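# Press in the gauge pin on the magnet-marked post

## Task

Find the post of the checking fixture that has the yellow magnet on it, push that post's gauge pin fully home and keep it there for about one second (it may spring back out afterwards), without touching the other three pins and without shifting the magnet.

## Robot and tools

Robot: two UR20-type arms, left_arm and right_arm, each ending in a Robotiq 2F-85 two-finger gripper with a wrist camera. Cameras: cam_left_wrist and cam_right_wrist, both 896x504 pixels.

Frames. Scene frame: origin at table-top height midway between the arms, +z up, +x out over the table, left_arm on the +y side (image left and right do not follow these names). Calibrated bases: left_arm root at (+0.060, +0.928, 0) m, right_arm at (-0.064, -0.817, 0) m, both nearly unrotated, z up. Each arm's printed end_effector_position, quaternion and velocities are in that arm's own base frame, and can be off by a few cm. end_effector_position is the point between the pads when closed; the closed fingertips reach about 19 mm past it (about 6 mm when fully open). The fingers point along the gripper's +z and open along its y; a block sticks out about 10 cm toward its +x.

Motion numbers are offsets, never absolute poses. Each is measured from the arm's current Hand target (shown in results), along that Hand target's own axes. Scale: 1.0 equals 0.6 m for dx, dy, dz and 180 degrees for rx, ry, rz; rx, ry, rz form a single rotation vector. Allowed range is -1 to 1. Sending the same offset again moves the arm further. Sending all six pose numbers as 0 re-commands the current Hand target. The controller limits commanded orientation to within 32 degrees of the measured one.

Row layout (18 numbers, one list covering both arms): left dx, dy, dz, rx, ry, rz, left gripper position, force_limit, speed, then the same nine for the right arm. Always include both arms; to leave a gripper unchanged resend its previous three values, since 0 is a real command.

Gripper values: position +1 is fully open (85 mm), about -0.8 brings the pads together, -1 closes until blocked. force_limit (-1 to +1) sets motor strength and speed (-1 to +1) sets closing rate, about 20, 85 and 150 mm/s at -1, 0, +1. Both start at +1. A new force_limit or speed only takes effect once position changes by at least 0.01. object_status: 0 moving, 1 blocked while opening, 2 blocked while closing (a grip), 3 reached its position. position_measured is in counts: 3 open, about 130 at 40 mm, 230 pads touching. For pressing a pin, a closed gripper gives a compact fingertip to push with.

Tools.
- execute_actions(actions, cameras): actions is a list; each action is a table of up to 15 rows of 18 numbers. Each row lasts one control step (1/30 s); an action is 15 steps, and a short table repeats its final row. All rows of an action count from the Hand target at that action's start. Empty list just returns state and images.
- move(target, speed, blend, stop_force, zero, blocking, cameras): drives grippers in straight lines to the offset given by one 18-number row, or a list of up to 15 rows (all measured from the same starting Hand targets). speed is in m/s (0.002 to 4.2, default 0.25; rotation up to twice that in rad/s). blend in metres rounds corners in a list. stop_force, 6 to 120 N, ends an arm's path once its wrist sensor feels that much push opposing the motion; zero (default true) re-zeroes before the move. blocking=false returns early and cannot go with stop_force. Paths ignore obstacles; a 10 s cap applies. The result adds a move: line: done, off_target, moving, held or fault, plus limits such as paced or held.
- wait(seconds 0 to 10): arms keep their last command.
- stop: brakes a running move.
- zoom_image(camera, region [x0, y0, x1, y1]): enlarges part of the latest image, at most 504x504 pixels.
- zero_wrist_force(arm): subtracts the current wrist reading from later ones.
- read_manual: licence text only.
- finished_scene(scene 1 to 3): ends the scene irreversibly.

Results list joint positions, joint torques (include the arm's own weight), joint velocities ("within noise" when still), Hand target, Tool commands, wrist force and torque along the gripper's axes (with a peak line), gripper status, and step readings of position after execute_actions calls.

Suggested order: look with the cameras and zoom to locate the magnet-marked post and its pin; bring one arm above the pin with the gripper closed and fingers pointing down; descend slowly with stop_force to find the pin; then step further in small amounts until it bottoms out, wait about a second, and retract in the same reply or next call by commanding the target back past the gripper.

Cautions. An arm that meets a firm object goes on pushing until commanded away. Arms are stiff: a target only slightly beyond a hard stop can trigger a fault. Net outside force around 150 N (±25) or a joint torque at its limit (wrist joints 98.4 N m) freezes that arm for 10 s. Approach slowly; faster contact hits harder. Do not brush the other pins or the magnet, and let nothing fall off the table. Keep arms apart; the clearance check does not always prevent contact, and a gripper closing on the other arm counts as pressing between arms. Avoid paths near an arm's own base and fully stretched poses. Holding pushes or stretched poses heats motors; a MOTOR HOT line warns, and overheating brakes the arm for 30 s or more. A gripper often settles a little short of its Hand target; its next command asks for the target again.

Each tool is called after "Emit:" as name(argument=value, ...) on one line, values as JSON.

## Session

Emit:
execute_actions(actions=[])

Scene clock: 0.00 s.
left_arm: end_effector_position=(+0.6452, +0.5338, +0.3687) position_measured=3 object_status=3 end_effector_quat_wxyz=(+0.054, +0.895, -0.431, +0.101) | right_arm: end_effector_position=(+1.0094, -0.4085, +0.1239) position_measured=3 object_status=3 end_effector_quat_wxyz=(+0.497, -0.362, -0.574, -0.541)
Joint positions: left_arm=[0.541 -1.507 2.094 -2.179 -1.799 -1.706] | right_arm=[2.693 -2.576 -1.22 -2.623 2.507 -0.374]
Joint velocities: within noise
Joint torques (N m): no reading
Motor temperatures (°C): left_arm=[24 36 26 39 35 34] | right_arm=[29 36 36 38 34 39]
Wrist force (N): no reading
Wrist torque (N m): no reading
Wrist force, peak (N): no reading
Hand target: left_arm +0.6452, +0.5338, +0.3687; +0.054, +0.895, -0.431, +0.101 | right_arm +1.0094, -0.4085, +0.1239; +0.497, -0.362, -0.574, -0.541
Tool commands: left_gripper/position=+1.0 left_gripper/force_limit=+1.0 left_gripper/speed=+1.0 right_gripper/position=+1.0 right_gripper/force_limit=+1.0 right_gripper/speed=+1.0

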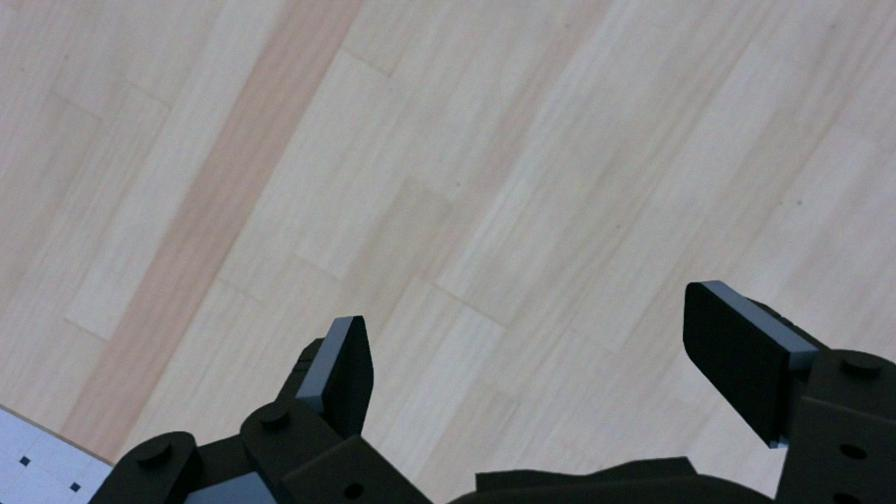

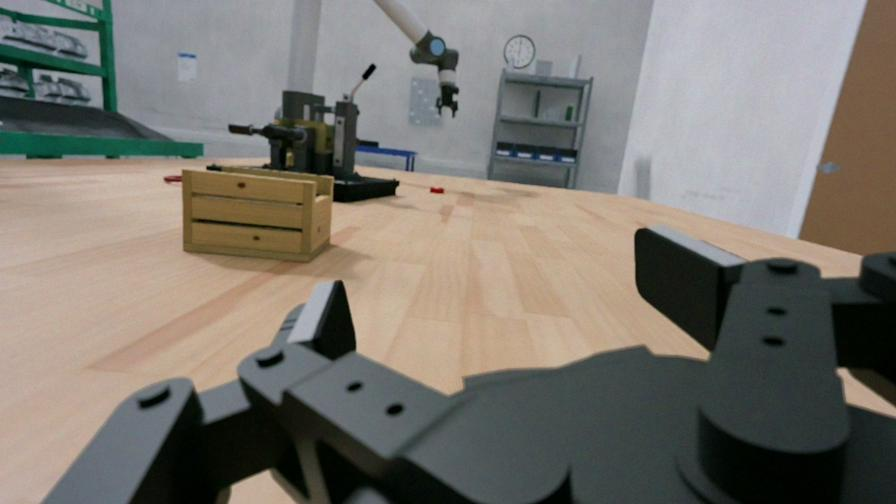

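Emit:
zoom_image(camera="cam_right_wrist", region=[150, 60, 490, 280])

Emit:
zoom_image(camera="cam_left_wrist", region=[0, 350, 250, 504])

Scaled by 1.482 from the camera's 896x504 image, which has a finer 1280x720 frame.

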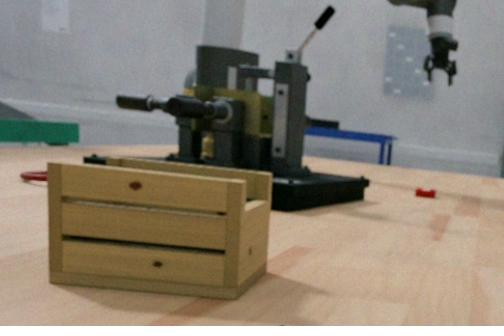

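Scaled by 2.016 from the camera's 896x504 image, which has a finer 1280x720 frame.

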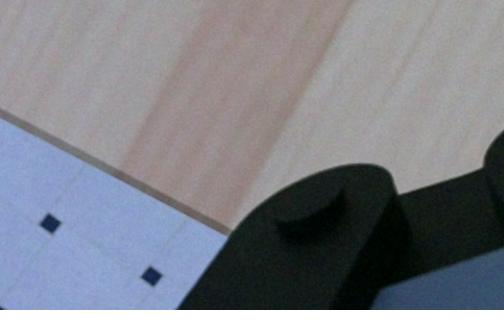

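Emit:
move(target=[0,0,0,0,0,0,1,1,1,0.828,-0.317,1.0,-0.012,-0.325,0.102,-1,1,1], speed=0.5)

Scene clock: 4.27 s.
left_arm: end_effector_position=(+0.6452, +0.5338, +0.3687) position_measured=3 object_status=3 end_effector_quat_wxyz=(+0.054, +0.895, -0.431, +0.101) | right_arm: end_effector_position=(+0.5996, +0.0895, +0.6003) position_measured=234 object_status=3 end_effector_quat_wxyz=(-0.225, +0.671, +0.670, +0.224)
Joint positions: left_arm=[0.541 -1.507 2.094 -2.179 -1.799 -1.706] | right_arm=[3.291 -1.237 -2.181 -1.185 2.208 1.757]
Joint velocities: within noise
Joint torques (N m): left_arm=[2.63 -103.49 -95.09 -10.42 -1.12 0.62] | right_arm=[31.15 30.99 118.02 15.91 -0.68 4.81]
Motor temperatures (°C): left_arm=[24 36 26 39 35 34] | right_arm=[29 36 36 38 34 39]
Wrist force (N): left_arm=[0.0 -0.3 0.2] | right_arm=[-1.0 3.7 1.0]
Wrist torque (N m): left_arm=[-0.04 0.01 0.00] | right_arm=[1.40 0.37 -0.12]
Wrist force, peak (N): left_arm=[0.5 -0.6 0.0] | right_arm=[-4.0 0.2 -3.1]
Hand target: left_arm +0.6452, +0.5338, +0.3687; +0.054, +0.895, -0.431, +0.101 | right_arm +0.5996, +0.0895, +0.6004; -0.225, +0.671, +0.670, +0.224
Off the commanded pose: left_arm 0.000 m, 0 deg | right_arm 0.000 m, 0 deg.
move: done
camera_calibration:
cam_right_wrist: T_world_to_cam=[[0.98392, -0.173086, -0.0440795, -0.531345], [-0.177692, -0.923585, -0.339729, 0.40272], [0.0180913, 0.342099, -0.93949, 0.65053], [0, 0, 0, 1]] pos_world=[0.582592, 0.0574325, 0.724561]

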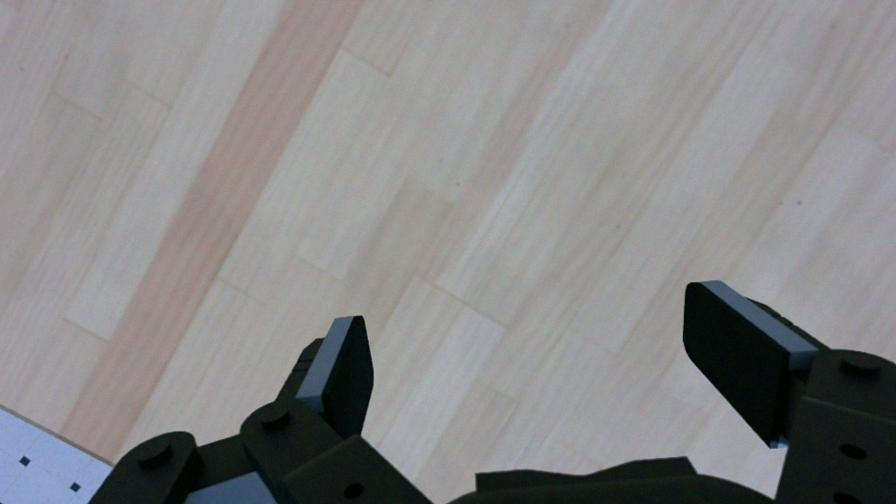

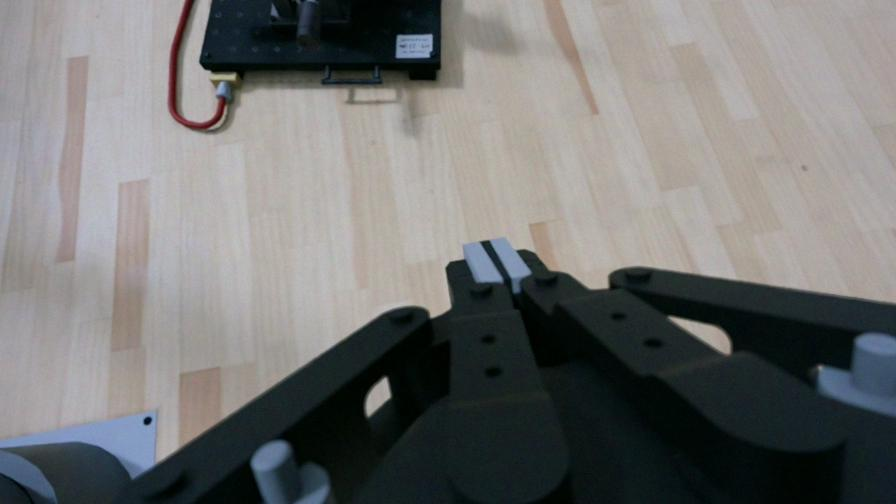

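Emit:
move(target=[0,0,0,0,0,0,1,1,1,0.433,-0.25,0.117,0,0,0,-1,1,1], speed=0.5, cameras=["cam_right_wrist"])

Emit:
zoom_image(camera="cam_right_wrist", region=[200, 0, 600, 230])

Scene clock: 6.00 s.
left_arm: end_effector_position=(+0.6452, +0.5338, +0.3687) position_measured=3 object_status=3 end_effector_quat_wxyz=(+0.054, +0.895, -0.431, +0.101) | right_arm: end_effector_position=(+0.4498, +0.3392, +0.7009) position_measured=234 object_status=3 end_effector_quat_wxyz=(-0.225, +0.671, +0.670, +0.224) end_effector_velocity=(+0.000, +0.000, -0.001) end_effector_angular_velocity=(-0.002, +0.001, -0.003)
Joint positions: left_arm=[0.541 -1.507 2.094 -2.179 -1.799 -1.706] | right_arm=[3.877 -1.034 -2.216 -0.995 2.034 2.419]
Joint velocities: left_arm=[within noise] | right_arm=[0.002 0.001 -0.001 0.001 -0.003 0.005]
Joint torques (N m): left_arm=[1.33 -105.34 -99.21 -11.42 -0.9 1.35] | right_arm=[20.32 -8.98 118.06 17.23 -2.82 6.16]
Motor temperatures (°C): left_arm=[24 36 26 39 35 34] | right_arm=[29 36 36 38 34 39]
Wrist force (N): left_arm=[0.1 -0.2 0.0] | right_arm=[-0.6 2.9 1.7]
Wrist torque (N m): left_arm=[-0.03 0.00 0.00] | right_arm=[1.22 0.35 -0.23]
Wrist force, peak (N): left_arm=[-0.3 -0.4 -0.4] | right_arm=[-4.1 5.6 0.2]
Hand target: left_arm +0.6452, +0.5338, +0.3687; +0.054, +0.895, -0.431, +0.101 | right_arm +0.4498, +0.3393, +0.7009; -0.225, +0.671, +0.670, +0.224
Off the commanded pose: left_arm 0.000 m, 0 deg | right_arm 0.000 m, 0 deg.
move: done
camera_calibration:
cam_right_wrist: T_world_to_cam=[[0.983922, -0.17308, -0.0440558, -0.336327], [-0.17768, -0.923631, -0.339611, 0.640775], [0.0180886, 0.341979, -0.939533, 0.662311], [0, 0, 0, 1]] pos_world=[0.432792, 0.307132, 0.825061]
Images, in order (width x height): cam_right_wrist 896x504.

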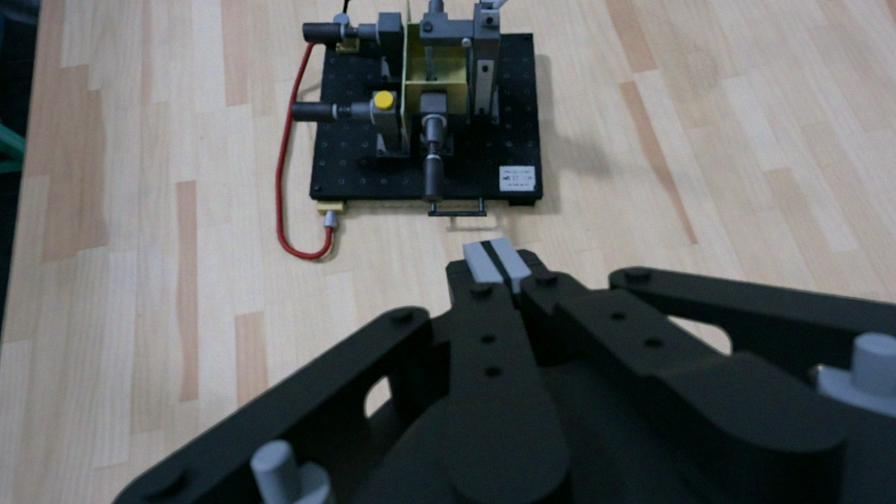

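Scaled by 1.260 from the camera's 896x504 image, which has a finer 1280x720 frame.

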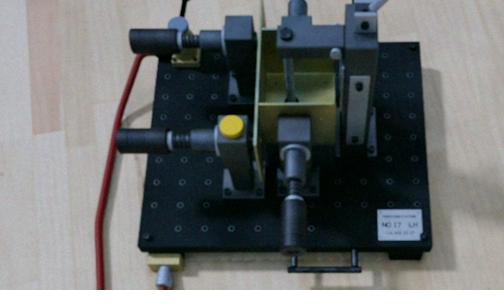

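Emit:
move(target=[0,0,0,0,0,0,1,1,1,0.297,-0.717,0.743,-0.3,0,0.4,-1,1,1], speed=0.6, cameras=["cam_right_wrist"])

Emit:
zoom_image(camera="cam_right_wrist", region=[200, 0, 700, 250])

Scene clock: 9.57 s.
left_arm: end_effector_position=(+0.6452, +0.5338, +0.3687) position_measured=3 object_status=3 end_effector_quat_wxyz=(+0.054, +0.895, -0.431, +0.101) | right_arm: end_effector_position=(+0.0192, +0.7498, +0.4528) position_measured=234 object_status=3 end_effector_quat_wxyz=(-0.001, +0.949, +0.000, +0.315)
Joint positions: left_arm=[0.541 -1.507 2.094 -2.179 -1.799 -1.706] | right_arm=[5.215 -1.501 -2.095 -1.46 1.018 5.314]
Joint velocities: within noise
Joint torques (N m): left_arm=[1.04 -108.96 -99.23 -11.78 -1.02 2.28] | right_arm=[-20.02 38.79 106.18 3.48 2.84 3.67]
Motor temperatures (°C): left_arm=[24 36 26 39 35 34] | right_arm=[29 36 36 38 34 39]
Wrist force (N): left_arm=[0.0 -0.3 0.1] | right_arm=[-0.8 1.9 1.5]
Wrist torque (N m): left_arm=[-0.05 0.00 0.00] | right_arm=[1.30 0.56 -0.09]
Wrist force, peak (N): left_arm=[0.0 -0.5 -0.5] | right_arm=[-1.0 5.0 -0.3]
Hand target: left_arm +0.6452, +0.5338, +0.3687; +0.054, +0.895, -0.431, +0.101 | right_arm +0.0192, +0.7499, +0.4528; -0.001, +0.949, +0.000, +0.315
Off the commanded pose: left_arm 0.000 m, 0 deg | right_arm 0.000 m, 0 deg.
move: done
camera_calibration:
cam_right_wrist: T_world_to_cam=[[-0.1731, -0.983942, -0.0435145, 0.777467], [-0.925018, 0.177588, -0.335865, 0.0462233], [0.338199, -0.0178867, -0.940905, 0.560966], [0, 0, 0, 1]] pos_world=[-0.0123809, 0.766808, 0.577171]
Images, in order (width x height): cam_right_wrist 896x504.

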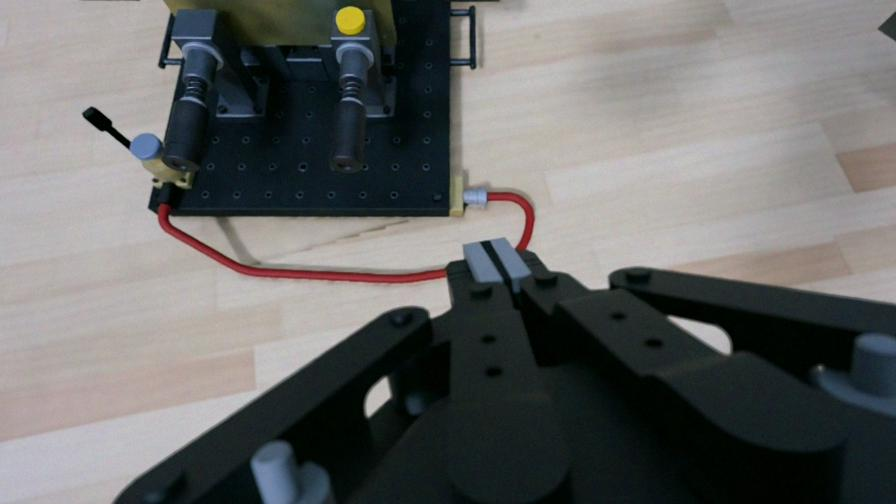

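Scaled by 1.008 from the camera's 896x504 image, which has a finer 1280x720 frame.

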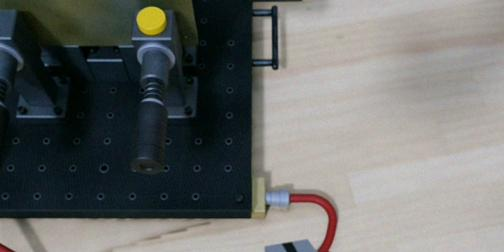

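Emit:
move(target=[0,0,0,0,0,0,1,1,1,-0.088,-0.173,0.498,-0.0497,0.1827,0.037,-1,1,1], speed=0.5, cameras=["cam_right_wrist"])

Emit:
zoom_image(camera="cam_right_wrist", region=[250, 0, 700, 300])

Scene clock: 12.27 s.
left_arm: end_effector_position=(+0.6452, +0.5338, +0.3687) position_measured=3 object_status=3 end_effector_quat_wxyz=(+0.054, +0.895, -0.431, +0.101) | right_arm: end_effector_position=(+0.1557, +0.8542, +0.1821) position_measured=234 object_status=3 end_effector_quat_wxyz=(+0.054, +0.817, -0.079, +0.569)
Joint positions: left_arm=[0.541 -1.507 2.094 -2.179 -1.799 -1.706] | right_arm=[5.098 -2.022 -2.042 -1.623 0.666 5.796]
Joint velocities: within noise
Joint torques (N m): left_arm=[2.31 -110.99 -101.74 -12.69 0.28 1.77] | right_arm=[-22.15 116.75 72.61 -1.73 -6.89 4.55]
Motor temperatures (°C): left_arm=[24 36 26 39 35 34] | right_arm=[29 36 36 38 34 39]
Wrist force (N): left_arm=[0.2 -0.3 -0.1] | right_arm=[-0.8 1.0 0.6]
Wrist torque (N m): left_arm=[-0.05 -0.03 0.00] | right_arm=[0.64 0.25 -0.04]
Wrist force, peak (N): left_arm=[0.2 -0.6 -0.2] | right_arm=[-4.9 -1.1 4.1]
Hand target: left_arm +0.6452, +0.5338, +0.3687; +0.054, +0.895, -0.431, +0.101 | right_arm +0.1557, +0.8542, +0.1820; +0.054, +0.817, -0.079, +0.569
Off the commanded pose: left_arm 0.000 m, 0 deg | right_arm 0.000 m, 0 deg.
move: done
camera_calibration:
cam_right_wrist: T_world_to_cam=[[-0.308224, -0.942286, -0.130751, 0.893287], [-0.54819, 0.288256, -0.785109, -0.00836331], [0.777487, -0.170313, -0.605399, 0.262727], [0, 0, 0, 1]] pos_world=[0.0664814, 0.888888, 0.269287]
Images, in order (width x height): cam_right_wrist 896x504.

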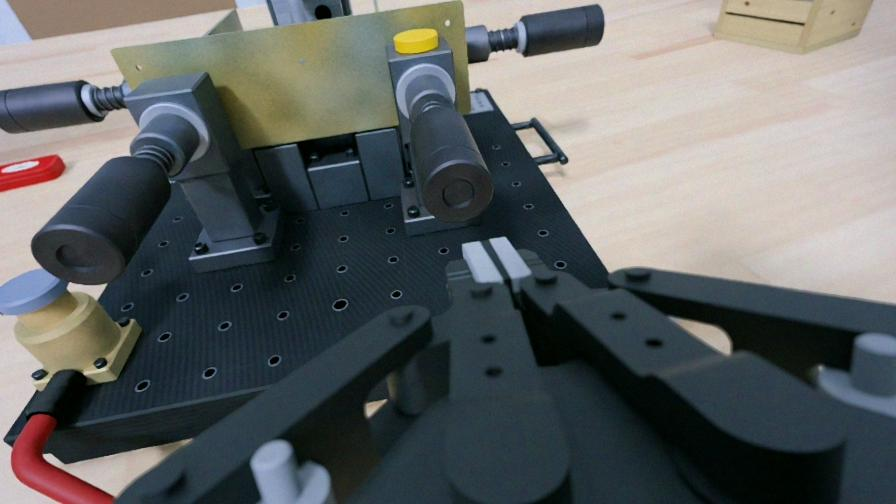

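Scaled by 1.120 from the camera's 896x504 image, which has a finer 1280x720 frame.

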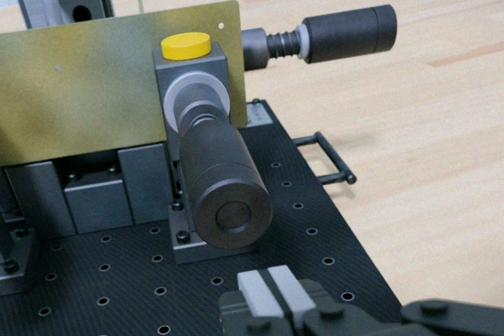

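Emit:
move(target=[0,0,0,0,0,0,1,1,1,0.0072,0,0.0773,0,0,0,-1,1,1], speed=0.2, cameras=["cam_right_wrist"])

Emit:
zoom_image(camera="cam_right_wrist", region=[350, 0, 650, 300])

Scene clock: 14.90 s.
left_arm: end_effector_position=(+0.6452, +0.5338, +0.3687) position_measured=3 object_status=3 end_effector_quat_wxyz=(+0.054, +0.895, -0.431, +0.101) | right_arm: end_effector_position=(+0.1997, +0.8457, +0.1701) position_measured=234 object_status=3 end_effector_quat_wxyz=(+0.054, +0.817, -0.079, +0.569)
Joint positions: left_arm=[0.541 -1.507 2.094 -2.179 -1.799 -1.706] | right_arm=[5.056 -2.023 -2.075 -1.557 0.632 5.756]
Joint velocities: within noise
Joint torques (N m): left_arm=[3.36 -111.51 -104.88 -12.2 -0.47 1.41] | right_arm=[-18.82 125.39 47.9 8.41 -7.56 -6.9]
Motor temperatures (°C): left_arm=[24 36 26 39 35 34] | right_arm=[29 36 36 37 34 39]
Wrist force (N): left_arm=[0.3 -0.5 -0.1] | right_arm=[-0.8 0.7 0.9]
Wrist torque (N m): left_arm=[-0.10 -0.05 0.00] | right_arm=[0.59 0.33 0.04]
Wrist force, peak (N): left_arm=[-0.5 -0.4 0.3] | right_arm=[-0.7 1.0 2.4]
Hand target: left_arm +0.6452, +0.5338, +0.3687; +0.054, +0.895, -0.431, +0.101 | right_arm +0.1999, +0.8456, +0.1700; +0.054, +0.817, -0.079, +0.569
Off the commanded pose: left_arm 0.000 m, 0 deg | right_arm 0.000 m, 0 deg.
move: done
camera_calibration:
cam_right_wrist: T_world_to_cam=[[-0.308272, -0.942272, -0.130734, 0.897278], [-0.548058, 0.288244, -0.785206, 0.0087835], [0.777561, -0.170407, -0.605277, 0.219709], [0, 0, 0, 1]] pos_world=[0.110582, 0.880388, 0.257187]
Images, in order (width x height): cam_right_wrist 896x504.

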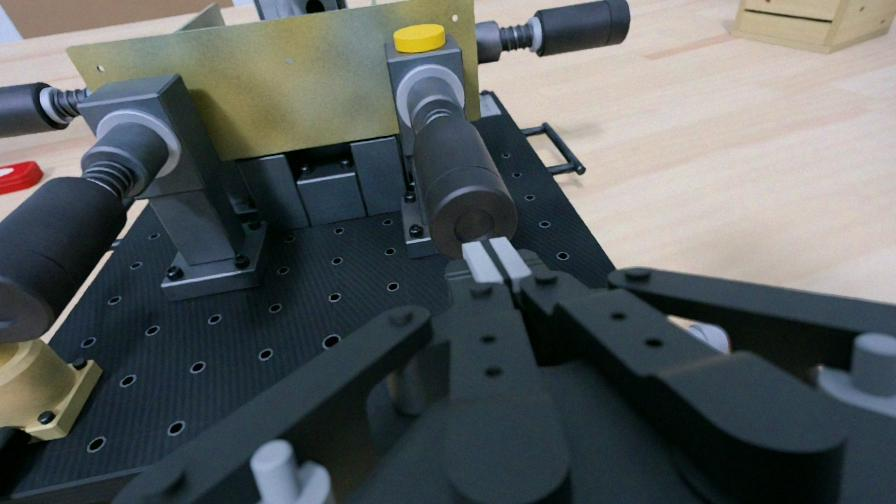

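Scaled by 1.680 from the camera's 896x504 image, which has a finer 1280x720 frame.

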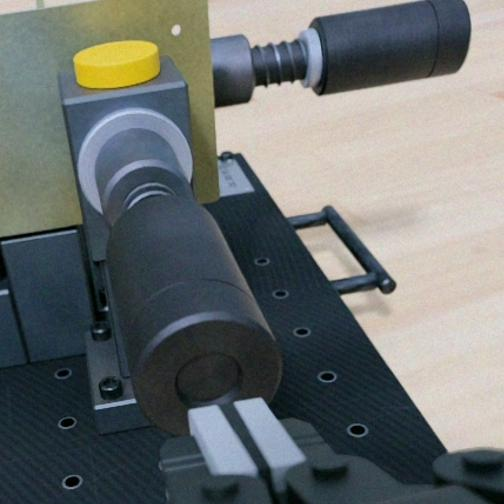

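Emit:
move(target=[0,0,0,0,0,0,1,1,1,0.0342,0,0.094,0,0,0,-1,1,1], speed=0.05, stop_force=40, cameras=["cam_right_wrist"])

Emit:
zoom_image(camera="cam_right_wrist", region=[350, 0, 650, 300])

Scene clock: 16.60 s.
left_arm: end_effector_position=(+0.6452, +0.5338, +0.3687) position_measured=3 object_status=3 end_effector_quat_wxyz=(+0.054, +0.895, -0.431, +0.101) | right_arm: end_effector_position=(+0.2420, +0.8371, +0.1700) position_measured=234 object_status=3 end_effector_quat_wxyz=(+0.054, +0.817, -0.080, +0.569)
Joint positions: left_arm=[0.541 -1.507 2.094 -2.179 -1.799 -1.706] | right_arm=[5.013 -2.014 -2.101 -1.505 0.599 5.713]
Joint velocities: within noise
Joint torques (N m): left_arm=[0.19 -111.3 -108.88 -12.75 -0.4 1.39] | right_arm=[-10.02 141.97 55.17 5.86 -3.26 -2.59]
Motor temperatures (°C): left_arm=[24 36 26 39 35 34] | right_arm=[29 36 36 37 34 39]
Wrist force (N): left_arm=[-0.1 -0.2 -0.2] | right_arm=[-5.7 1.4 -9.6]
Wrist torque (N m): left_arm=[-0.03 0.01 0.00] | right_arm=[0.65 0.42 0.09]
Wrist force, peak (N): left_arm=[0.1 -0.6 0.1] | right_arm=[-34.8 21.7 -154.4]
Hand target: left_arm +0.6452, +0.5338, +0.3687; +0.054, +0.895, -0.431, +0.101 | right_arm +0.2420, +0.8371, +0.1700; +0.054, +0.817, -0.080, +0.569 (not the last commanded pose)
Tool commands: left_gripper/position=+1.0 left_gripper/force_limit=+1.0 left_gripper/speed=+1.0 right_gripper/position=-1.0 right_gripper/force_limit=+1.0 right_gripper/speed=+1.0
Off the commanded pose: left_arm 0.000 m, 0 deg | right_arm 0.017 m, 0 deg.
FORCE FAULT: contact force on the right arm reached its limit, and that arm stopped. The contact can be on any part of that arm, not only on its tool. That arm's remaining commands of this call were not run. That arm is still stopped at the end of this call. That arm stays stopped for about 10 more seconds. Until then a move that you send moves the other arm only, and its call returns only when the move has ended. Once the stop has ended, the next robot result says so. If the stop ends while you think or write, that arm runs what you send next, counted from a new Hand target: where the arm stands when the stop ends. While its stop runs, that arm takes no new command, but its gripper still runs the gripper command that each later call begins with. Until it ends, the stop uses up actions while you think or wait. An arm that is not stopped still takes commands.
move: fault (right_arm)
camera_calibration:
cam_right_wrist: T_world_to_cam=[[-0.310305, -0.941521, -0.131334, 0.902216], [-0.547823, 0.290012, -0.784719, 0.0326823], [0.776917, -0.171555, -0.605779, 0.186618], [0, 0, 0, 1]] pos_world=[0.15288, 0.871992, 0.257187]
Images, in order (width x height): cam_right_wrist 896x504.

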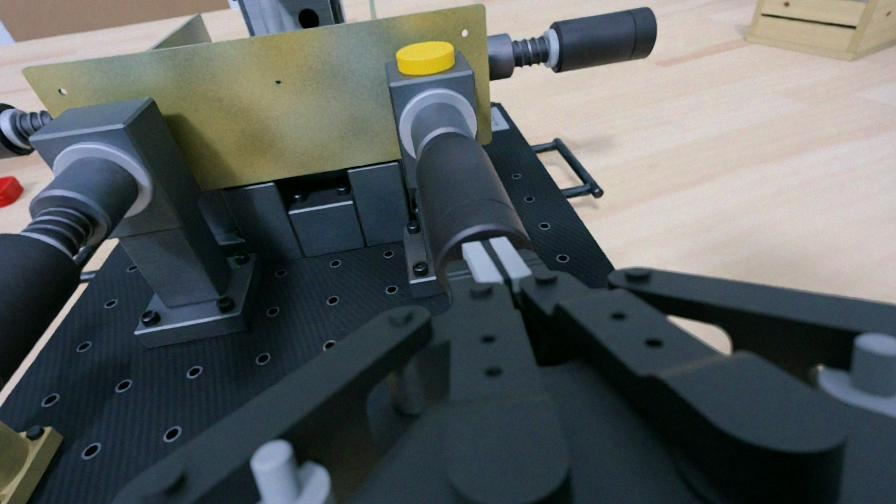

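Scaled by 1.680 from the camera's 896x504 image, which has a finer 1280x720 frame.

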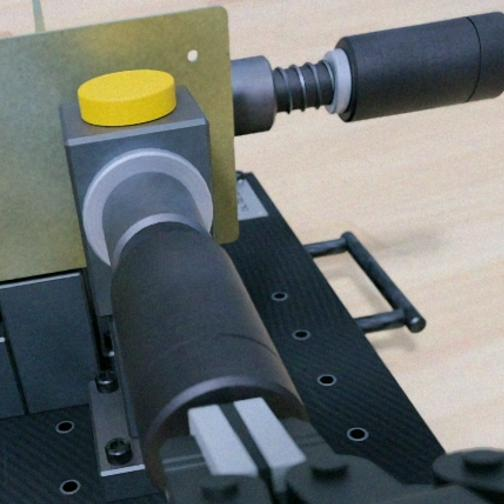

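Emit:
wait(seconds=10, cameras=[])

Emit:
wait(seconds=1, cameras=[])

Scene clock: 27.27 s.
left_arm: end_effector_position=(+0.6452, +0.5338, +0.3687) position_measured=3 object_status=3 end_effector_quat_wxyz=(+0.054, +0.895, -0.431, +0.101) | right_arm: end_effector_position=(+0.2420, +0.8371, +0.1700) position_measured=234 object_status=3 end_effector_quat_wxyz=(+0.054, +0.817, -0.080, +0.569)
Joint positions: left_arm=[0.541 -1.507 2.094 -2.179 -1.799 -1.706] | right_arm=[5.013 -2.014 -2.101 -1.505 0.599 5.713]
Joint velocities: within noise
Joint torques (N m): left_arm=[3.12 -111.31 -107.85 -12.04 -0.42 1.01] | right_arm=[-10.73 142.86 54.44 4.75 -2.89 -2.79]
Motor temperatures (°C): left_arm=[24 36 26 39 35 34] | right_arm=[29 36 36 37 34 39]
Wrist force (N): left_arm=[0.0 -0.1 -0.1] | right_arm=[-5.1 1.2 -6.9]
Wrist torque (N m): left_arm=[-0.02 0.00 0.00] | right_arm=[0.59 0.32 0.09]
Wrist force, peak (N): left_arm=[-0.1 -0.8 -0.2] | right_arm=[-5.5 1.4 -7.2]
Hand target: left_arm +0.6452, +0.5338, +0.3687; +0.054, +0.895, -0.431, +0.101 | right_arm +0.2420, +0.8371, +0.1700; +0.054, +0.817, -0.080, +0.569 (not the last commanded pose)
Tool commands: left_gripper/position=+1.0 left_gripper/force_limit=+1.0 left_gripper/speed=+1.0 right_gripper/position=-1.0 right_gripper/force_limit=+1.0 right_gripper/speed=+1.0
Off the commanded pose: left_arm 0.000 m, 0 deg | right_arm 0.017 m, 0 deg.
FORCE FAULT, CONTINUED: the right arm's stop, for the force fault that an earlier result reported, is over. The rest of the stop counts as 20 of the actions that you can send in this scene. During its stop the right arm's controller moved it back a little. That arm's target is now where it stood when the stop ended, not its last command. That arm accepts commands again.
wait: 10.00 s; at rest from the start
No camera images: "cameras" was empty.

Scene clock: 28.27 s.
left_arm: end_effector_position=(+0.6452, +0.5338, +0.3687) position_measured=3 object_status=3 end_effector_quat_wxyz=(+0.054, +0.895, -0.431, +0.101) | right_arm: end_effector_position=(+0.2420, +0.8371, +0.1700) position_measured=234 object_status=3 end_effector_quat_wxyz=(+0.054, +0.817, -0.080, +0.569)
Joint positions: left_arm=[0.541 -1.507 2.094 -2.179 -1.799 -1.706] | right_arm=[5.013 -2.014 -2.101 -1.505 0.599 5.713]
Joint velocities: within noise
Joint torques (N m): left_arm=[0.83 -111.77 -108.58 -11.59 -0.13 1.11] | right_arm=[1.26 142.83 60.25 3.84 -2.36 -1.15]
Motor temperatures (°C): left_arm=[24 36 26 39 35 34] | right_arm=[29 36 36 37 34 39]
Wrist force (N): left_arm=[0.0 -0.3 0.1] | right_arm=[-4.9 1.2 -6.8]
Wrist torque (N m): left_arm=[-0.06 0.01 0.00] | right_arm=[0.60 0.27 0.09]
Wrist force, peak (N): left_arm=[-0.2 -0.6 -0.2] | right_arm=[-5.1 1.3 -7.1]
Hand target: left_arm +0.6452, +0.5338, +0.3687; +0.054, +0.895, -0.431, +0.101 | right_arm +0.2420, +0.8371, +0.1700; +0.054, +0.817, -0.080, +0.569 (not the last commanded pose)
Tool commands: left_gripper/position=+1.0 left_gripper/force_limit=+1.0 left_gripper/speed=+1.0 right_gripper/position=-1.0 right_gripper/force_limit=+1.0 right_gripper/speed=+1.0
Off the commanded pose: left_arm 0.000 m, 0 deg | right_arm 0.017 m, 0 deg.
wait: 1.00 s; at rest by 0.17 s
No camera images: "cameras" was empty.

Emit:
move(target=[0,0,0,0,0,0,1,1,1,0.0114,0,0.0313,0,0,0,-1,1,1], speed=0.015, stop_force=12, cameras=["cam_right_wrist"])

Emit:
zoom_image(camera="cam_right_wrist", region=[350, 0, 650, 300])

Scene clock: 29.87 s.
left_arm: end_effector_position=(+0.6452, +0.5338, +0.3687) position_measured=3 object_status=3 end_effector_quat_wxyz=(+0.054, +0.895, -0.431, +0.101) | right_arm: end_effector_position=(+0.2433, +0.8369, +0.1700) position_measured=234 object_status=3 end_effector_quat_wxyz=(+0.054, +0.817, -0.080, +0.569)
Joint positions: left_arm=[0.541 -1.507 2.094 -2.179 -1.799 -1.706] | right_arm=[5.012 -2.014 -2.102 -1.503 0.598 5.712]
Joint velocities: within noise
Joint torques (N m): left_arm=[5.26 -116.74 -107.01 -12.06 0.12 1.42] | right_arm=[-1.89 123.27 60.61 -1.58 0.11 4.95]
Motor temperatures (°C): left_arm=[24 36 26 39 35 34] | right_arm=[28 36 36 37 34 39]
Wrist force (N): left_arm=[0.2 -0.4 -0.1] | right_arm=[-8.2 4.7 -18.1]
Wrist torque (N m): left_arm=[-0.07 -0.03 0.00] | right_arm=[0.52 0.31 0.12]
Wrist force, peak (N): left_arm=[-0.2 -0.4 -0.4] | right_arm=[-16.3 13.5 -66.2]
Hand target: left_arm +0.6452, +0.5338, +0.3687; +0.054, +0.895, -0.431, +0.101 | right_arm +0.2432, +0.8369, +0.1700; +0.054, +0.817, -0.080, +0.569 (not the last commanded pose)
Off the commanded pose: left_arm 0.000 m, 0 deg | right_arm 0.019 m, 0 deg.
move: contact (right_arm)
camera_calibration:
cam_right_wrist: T_world_to_cam=[[-0.3104, -0.941482, -0.13139, 0.902426], [-0.547891, 0.290136, -0.784625, 0.0333308], [0.776831, -0.17156, -0.605888, 0.18562], [0, 0, 0, 1]] pos_world=[0.15418, 0.871793, 0.257187]
Images, in order (width x height): cam_right_wrist 896x504.

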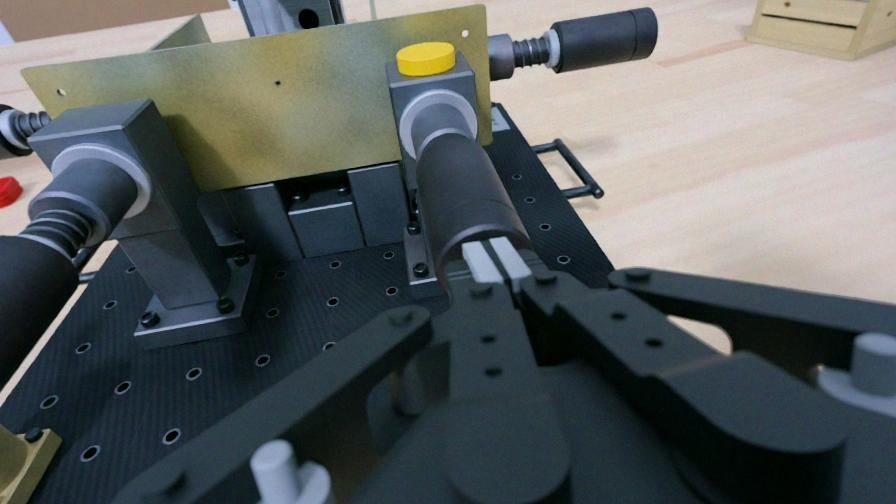

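Scaled by 1.680 from the camera's 896x504 image, which has a finer 1280x720 frame.

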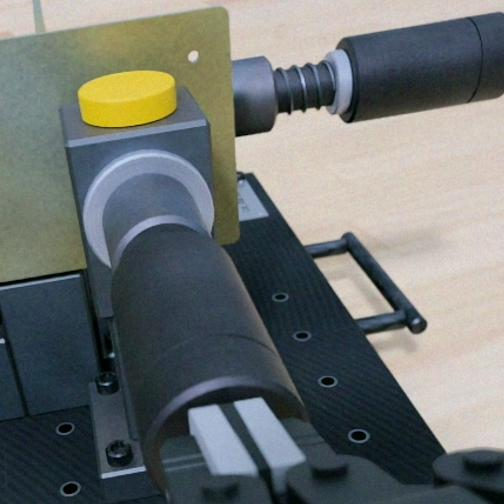

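Emit:
finished_scene(scene=1)

The scene is finished: the task was done.


## Next scene

The same job, from a new start.

Emit:
execute_actions(actions=[])

Scene clock: 0.00 s.
left_arm: end_effector_position=(+1.6020, +0.5513, +0.3701) position_measured=3 object_status=3 end_effector_quat_wxyz=(-0.049, +0.940, +0.190, +0.279) | right_arm: end_effector_position=(+0.4481, +0.4679, +0.3319) position_measured=3 object_status=3 end_effector_quat_wxyz=(-0.272, +0.502, +0.649, +0.503)
Joint positions: left_arm=[0.193 -0.686 0.985 -2.439 -1.472 -3.319] | right_arm=[4.007 -1.969 -2.772 1.193 2.076 2.519]
Joint velocities: within noise
Joint torques (N m): no reading
Motor temperatures (°C): left_arm=[24 35 26 38 34 34] | right_arm=[28 35 36 37 34 38]
Wrist force (N): no reading
Wrist torque (N m): no reading
Wrist force, peak (N): no reading
Hand target: left_arm +1.6020, +0.5513, +0.3701; -0.049, +0.940, +0.190, +0.279 | right_arm +0.4481, +0.4679, +0.3319; -0.272, +0.502, +0.649, +0.503
Tool commands: left_gripper/position=+1.0 left_gripper/force_limit=+1.0 left_gripper/speed=+1.0 right_gripper/position=+1.0 right_gripper/force_limit=+1.0 right_gripper/speed=+1.0
camera_calibration:
cam_left_wrist: T_world_to_cam=[[0.280319, -0.958405, -0.0536817, 0.116011], [-0.933413, -0.259108, -0.248199, 1.75322], [0.223966, 0.119682, -0.967221, 0.0591923], [0, 0, 0, 1]] pos_world=[1.5907, 0.558373, 0.498626]
cam_right_wrist: T_world_to_cam=[[0.956613, -0.13676, 0.257272, -0.433465], [0.120637, -0.61784, -0.776995, 0.502422], [0.265214, 0.774319, -0.574535, -0.162484], [0, 0, 0, 1]] pos_world=[0.39714, 0.37695, 0.408545]

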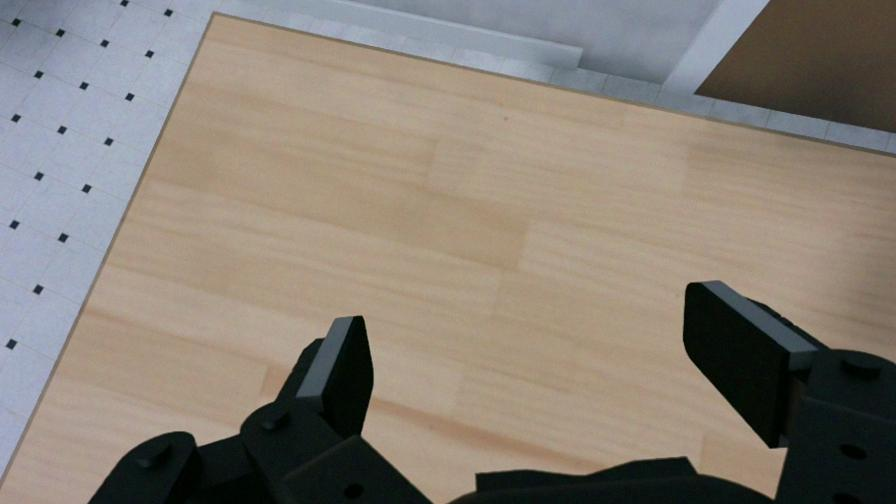

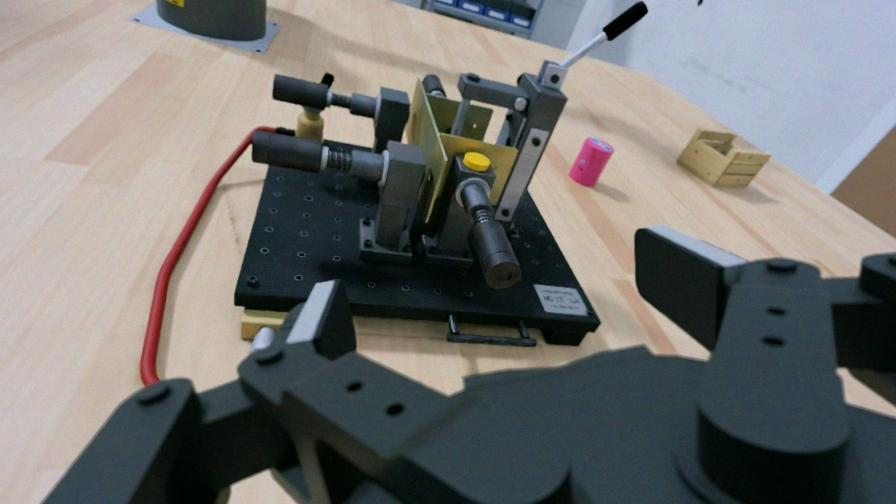

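Emit:
move(target=[0,0,0,0,0,0,1,1,1,-0.211,0.078,0.357,0.0623,0.0145,0.109,-1,1,1], speed=0.4, cameras=["cam_right_wrist"])

Emit:
zoom_image(camera="cam_right_wrist", region=[350, 0, 650, 300])

Scene clock: 2.17 s.
left_arm: end_effector_position=(+1.6020, +0.5513, +0.3701) position_measured=3 object_status=3 end_effector_quat_wxyz=(-0.049, +0.940, +0.190, +0.279) | right_arm: end_effector_position=(+0.5679, +0.6177, +0.1669) position_measured=234 object_status=3 end_effector_quat_wxyz=(-0.416, +0.565, +0.594, +0.395)
Joint positions: left_arm=[0.193 -0.686 0.985 -2.439 -1.472 -3.319] | right_arm=[3.93 -2.315 -2.444 1.121 2.339 2.782]
Joint velocities: within noise
Joint torques (N m): left_arm=[4.98 -275.38 -106.79 -11.54 1.74 -0.1] | right_arm=[-23.94 141.12 20.19 3.28 6.4 5.36]
Motor temperatures (°C): left_arm=[24 35 26 38 34 34] | right_arm=[28 35 36 37 34 38]
Wrist force (N): left_arm=[0.4 -0.4 -0.2] | right_arm=[-1.1 0.1 0.0]
Wrist torque (N m): left_arm=[-0.05 -0.05 0.00] | right_arm=[0.03 0.37 -0.27]
Wrist force, peak (N): left_arm=[0.7 -0.5 -0.3] | right_arm=[-2.4 3.1 3.3]
Hand target: left_arm +1.6020, +0.5513, +0.3701; -0.049, +0.940, +0.190, +0.279 | right_arm +0.5680, +0.6178, +0.1668; -0.416, +0.565, +0.594, +0.395
Off the commanded pose: left_arm 0.000 m, 0 deg | right_arm 0.000 m, 0 deg.
move: done
camera_calibration:
cam_right_wrist: T_world_to_cam=[[0.988792, -0.0730046, -0.130236, -0.478025], [-0.147904, -0.598076, -0.787673, 0.594333], [-0.0203873, 0.798107, -0.60217, -0.252917], [0, 0, 0, 1]] pos_world=[0.555415, 0.522413, 0.253585]
Images, in order (width x height): cam_right_wrist 896x504.

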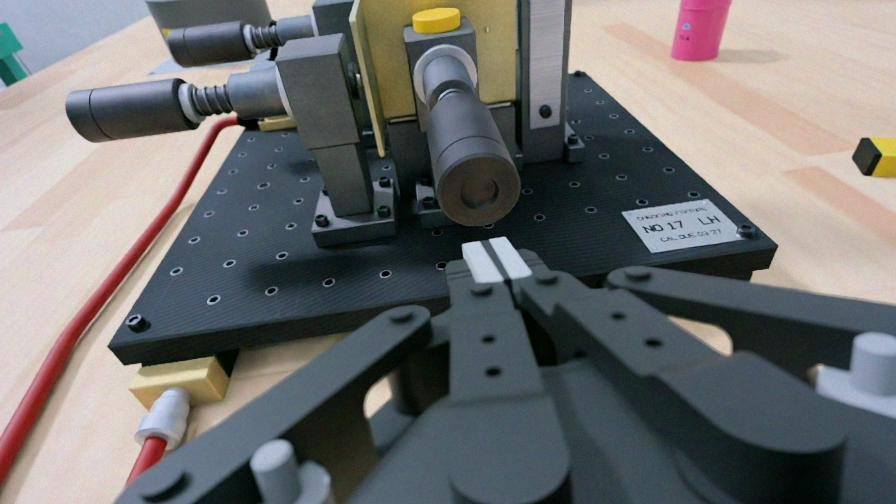

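Scaled by 1.680 from the camera's 896x504 image, which has a finer 1280x720 frame.

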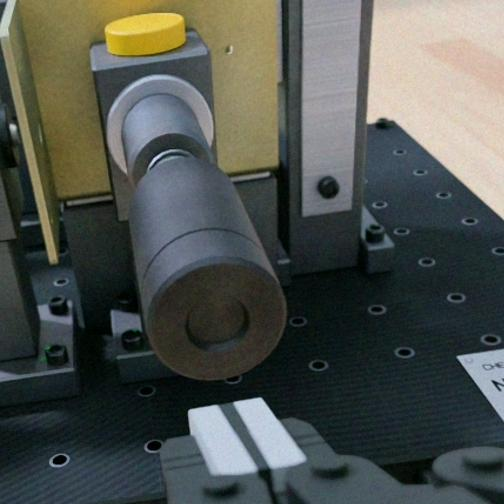

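Emit:
move(target=[0,0,0,0,0,0,1,1,1,0.0274,0.005,0.0752,0,0,0,-1,1,1], speed=0.1, cameras=[])

Emit:
move(target=[0,0,0,0,0,0,1,1,1,0.016,0,0.0439,0,0,0,-1,1,1], speed=0.015, stop_force=12, cameras=["cam_right_wrist"])

Emit:
zoom_image(camera="cam_right_wrist", region=[350, 0, 650, 300])

Emit:
wait(seconds=1, cameras=[])

Scene clock: 3.67 s.
left_arm: end_effector_position=(+1.6020, +0.5513, +0.3701) position_measured=3 object_status=3 end_effector_quat_wxyz=(-0.049, +0.940, +0.190, +0.279) | right_arm: end_effector_position=(+0.5686, +0.6657, +0.1667) position_measured=234 object_status=3 end_effector_quat_wxyz=(-0.416, +0.565, +0.594, +0.395)
Joint positions: left_arm=[0.193 -0.686 0.985 -2.439 -1.472 -3.319] | right_arm=[3.981 -2.317 -2.405 1.106 2.294 2.814]
Joint velocities: within noise
Joint torques (N m): left_arm=[-0.31 -274.14 -108.11 -12.33 1.5 0.33] | right_arm=[20.13 135.7 25.44 3.34 -2.56 5.16]
Motor temperatures (°C): left_arm=[24 35 26 38 34 34] | right_arm=[28 35 36 37 34 38]
Wrist force (N): left_arm=[0.5 0.0 -0.2] | right_arm=[-2.9 -3.3 -8.2]
Wrist torque (N m): left_arm=[0.00 -0.07 0.00] | right_arm=[-0.01 0.36 -0.22]
Wrist force, peak (N): left_arm=[0.4 -0.3 -0.3] | right_arm=[-2.9 -3.3 -8.2]
Hand target: left_arm +1.6020, +0.5513, +0.3701; -0.049, +0.940, +0.190, +0.279 | right_arm +0.5686, +0.6659, +0.1667; -0.416, +0.565, +0.594, +0.395
Off the commanded pose: left_arm 0.000 m, 0 deg | right_arm 0.000 m, 0 deg.
move: done
No camera images: "cameras" was empty.

Scene clock: 5.93 s.
left_arm: end_effector_position=(+1.6020, +0.5513, +0.3701) position_measured=3 object_status=3 end_effector_quat_wxyz=(-0.049, +0.940, +0.190, +0.279) | right_arm: end_effector_position=(+0.5678, +0.6806, +0.1667) position_measured=234 object_status=3 end_effector_quat_wxyz=(-0.416, +0.565, +0.594, +0.395)
Joint positions: left_arm=[0.193 -0.686 0.985 -2.439 -1.472 -3.319] | right_arm=[3.996 -2.318 -2.394 1.101 2.28 2.824]
Joint velocities: within noise
Joint torques (N m): left_arm=[4.52 -279.96 -107.75 -10.63 3.11 0.72] | right_arm=[3.3 155.03 10.86 11.16 8.91 -6.84]
Motor temperatures (°C): left_arm=[24 35 26 38 34 34] | right_arm=[28 35 36 37 34 38]
Wrist force (N): left_arm=[0.5 -0.3 -0.3] | right_arm=[-4.7 3.0 -27.7]
Wrist torque (N m): left_arm=[-0.04 -0.08 0.00] | right_arm=[-0.09 0.45 -0.14]
Wrist force, peak (N): left_arm=[0.7 -0.2 -0.2] | right_arm=[-21.7 1.1 -92.4]
Hand target: left_arm +1.6020, +0.5513, +0.3701; -0.049, +0.940, +0.190, +0.279 | right_arm +0.5678, +0.6806, +0.1667; -0.416, +0.565, +0.594, +0.395 (not the last commanded pose)
Off the commanded pose: left_arm 0.000 m, 0 deg | right_arm 0.013 m, 0 deg.
move: contact (right_arm)
camera_calibration:
cam_right_wrist: T_world_to_cam=[[0.988772, -0.0729093, -0.130435, -0.47344], [-0.148004, -0.59809, -0.787644, 0.63193], [-0.0205854, 0.798105, -0.602166, -0.303068], [0, 0, 0, 1]] pos_world=[0.555414, 0.585313, 0.253485]
Images, in order (width x height): cam_right_wrist 896x504.

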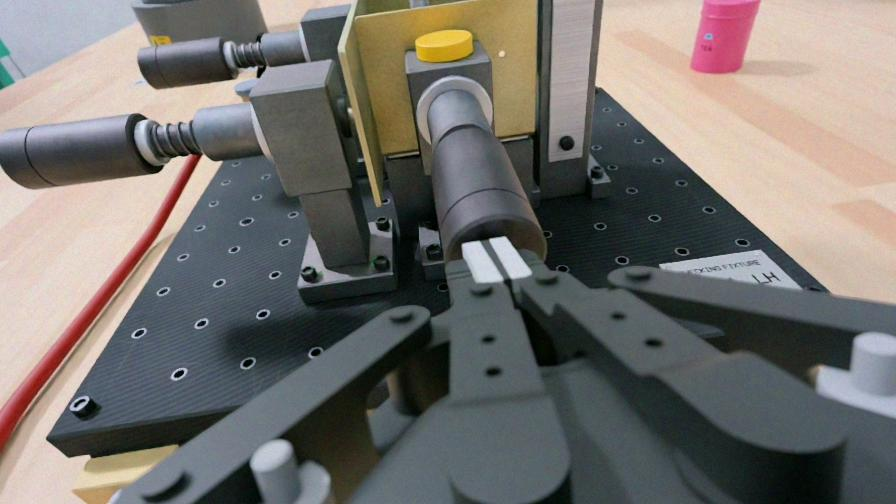

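Scaled by 1.680 from the camera's 896x504 image, which has a finer 1280x720 frame.

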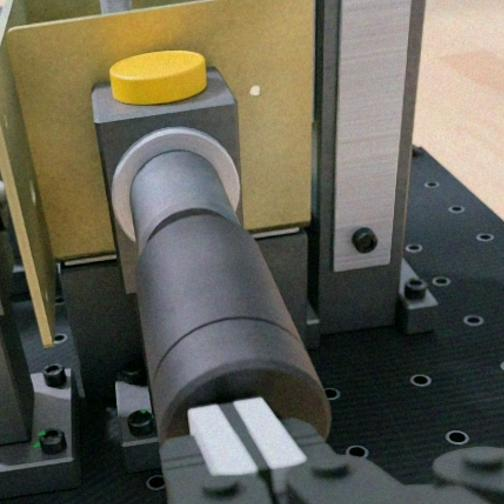

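Scene clock: 6.93 s.
left_arm: end_effector_position=(+1.6020, +0.5513, +0.3701) position_measured=3 object_status=3 end_effector_quat_wxyz=(-0.049, +0.940, +0.190, +0.279) | right_arm: end_effector_position=(+0.5678, +0.6806, +0.1667) position_measured=234 object_status=3 end_effector_quat_wxyz=(-0.416, +0.565, +0.594, +0.395)
Joint positions: left_arm=[0.193 -0.686 0.985 -2.439 -1.472 -3.319] | right_arm=[3.996 -2.318 -2.394 1.101 2.28 2.824]
Joint velocities: within noise
Joint torques (N m): left_arm=[-1.09 -278.84 -110.28 -11.17 2.81 1.12] | right_arm=[-0.09 162.1 7.04 11.05 8.34 -7.59]
Motor temperatures (°C): left_arm=[24 35 26 38 34 34] | right_arm=[28 35 36 37 34 38]
Wrist force (N): left_arm=[0.2 0.0 -0.2] | right_arm=[-4.2 2.7 -25.9]
Wrist torque (N m): left_arm=[0.01 -0.02 0.00] | right_arm=[-0.11 0.42 -0.15]
Wrist force, peak (N): left_arm=[0.4 0.5 -0.3] | right_arm=[-4.3 3.2 -27.2]
Hand target: left_arm +1.6020, +0.5513, +0.3701; -0.049, +0.940, +0.190, +0.279 | right_arm +0.5678, +0.6806, +0.1667; -0.416, +0.565, +0.594, +0.395 (not the last commanded pose)
Tool commands: left_gripper/position=+1.0 left_gripper/force_limit=+1.0 left_gripper/speed=+1.0 right_gripper/position=-1.0 right_gripper/force_limit=+1.0 right_gripper/speed=+1.0
Off the commanded pose: left_arm 0.000 m, 0 deg | right_arm 0.013 m, 0 deg.
wait: 1.00 s; at rest by 0.17 s
No camera images: "cameras" was empty.

Emit:
finished_scene(scene=2)

The scene is finished: the task was done.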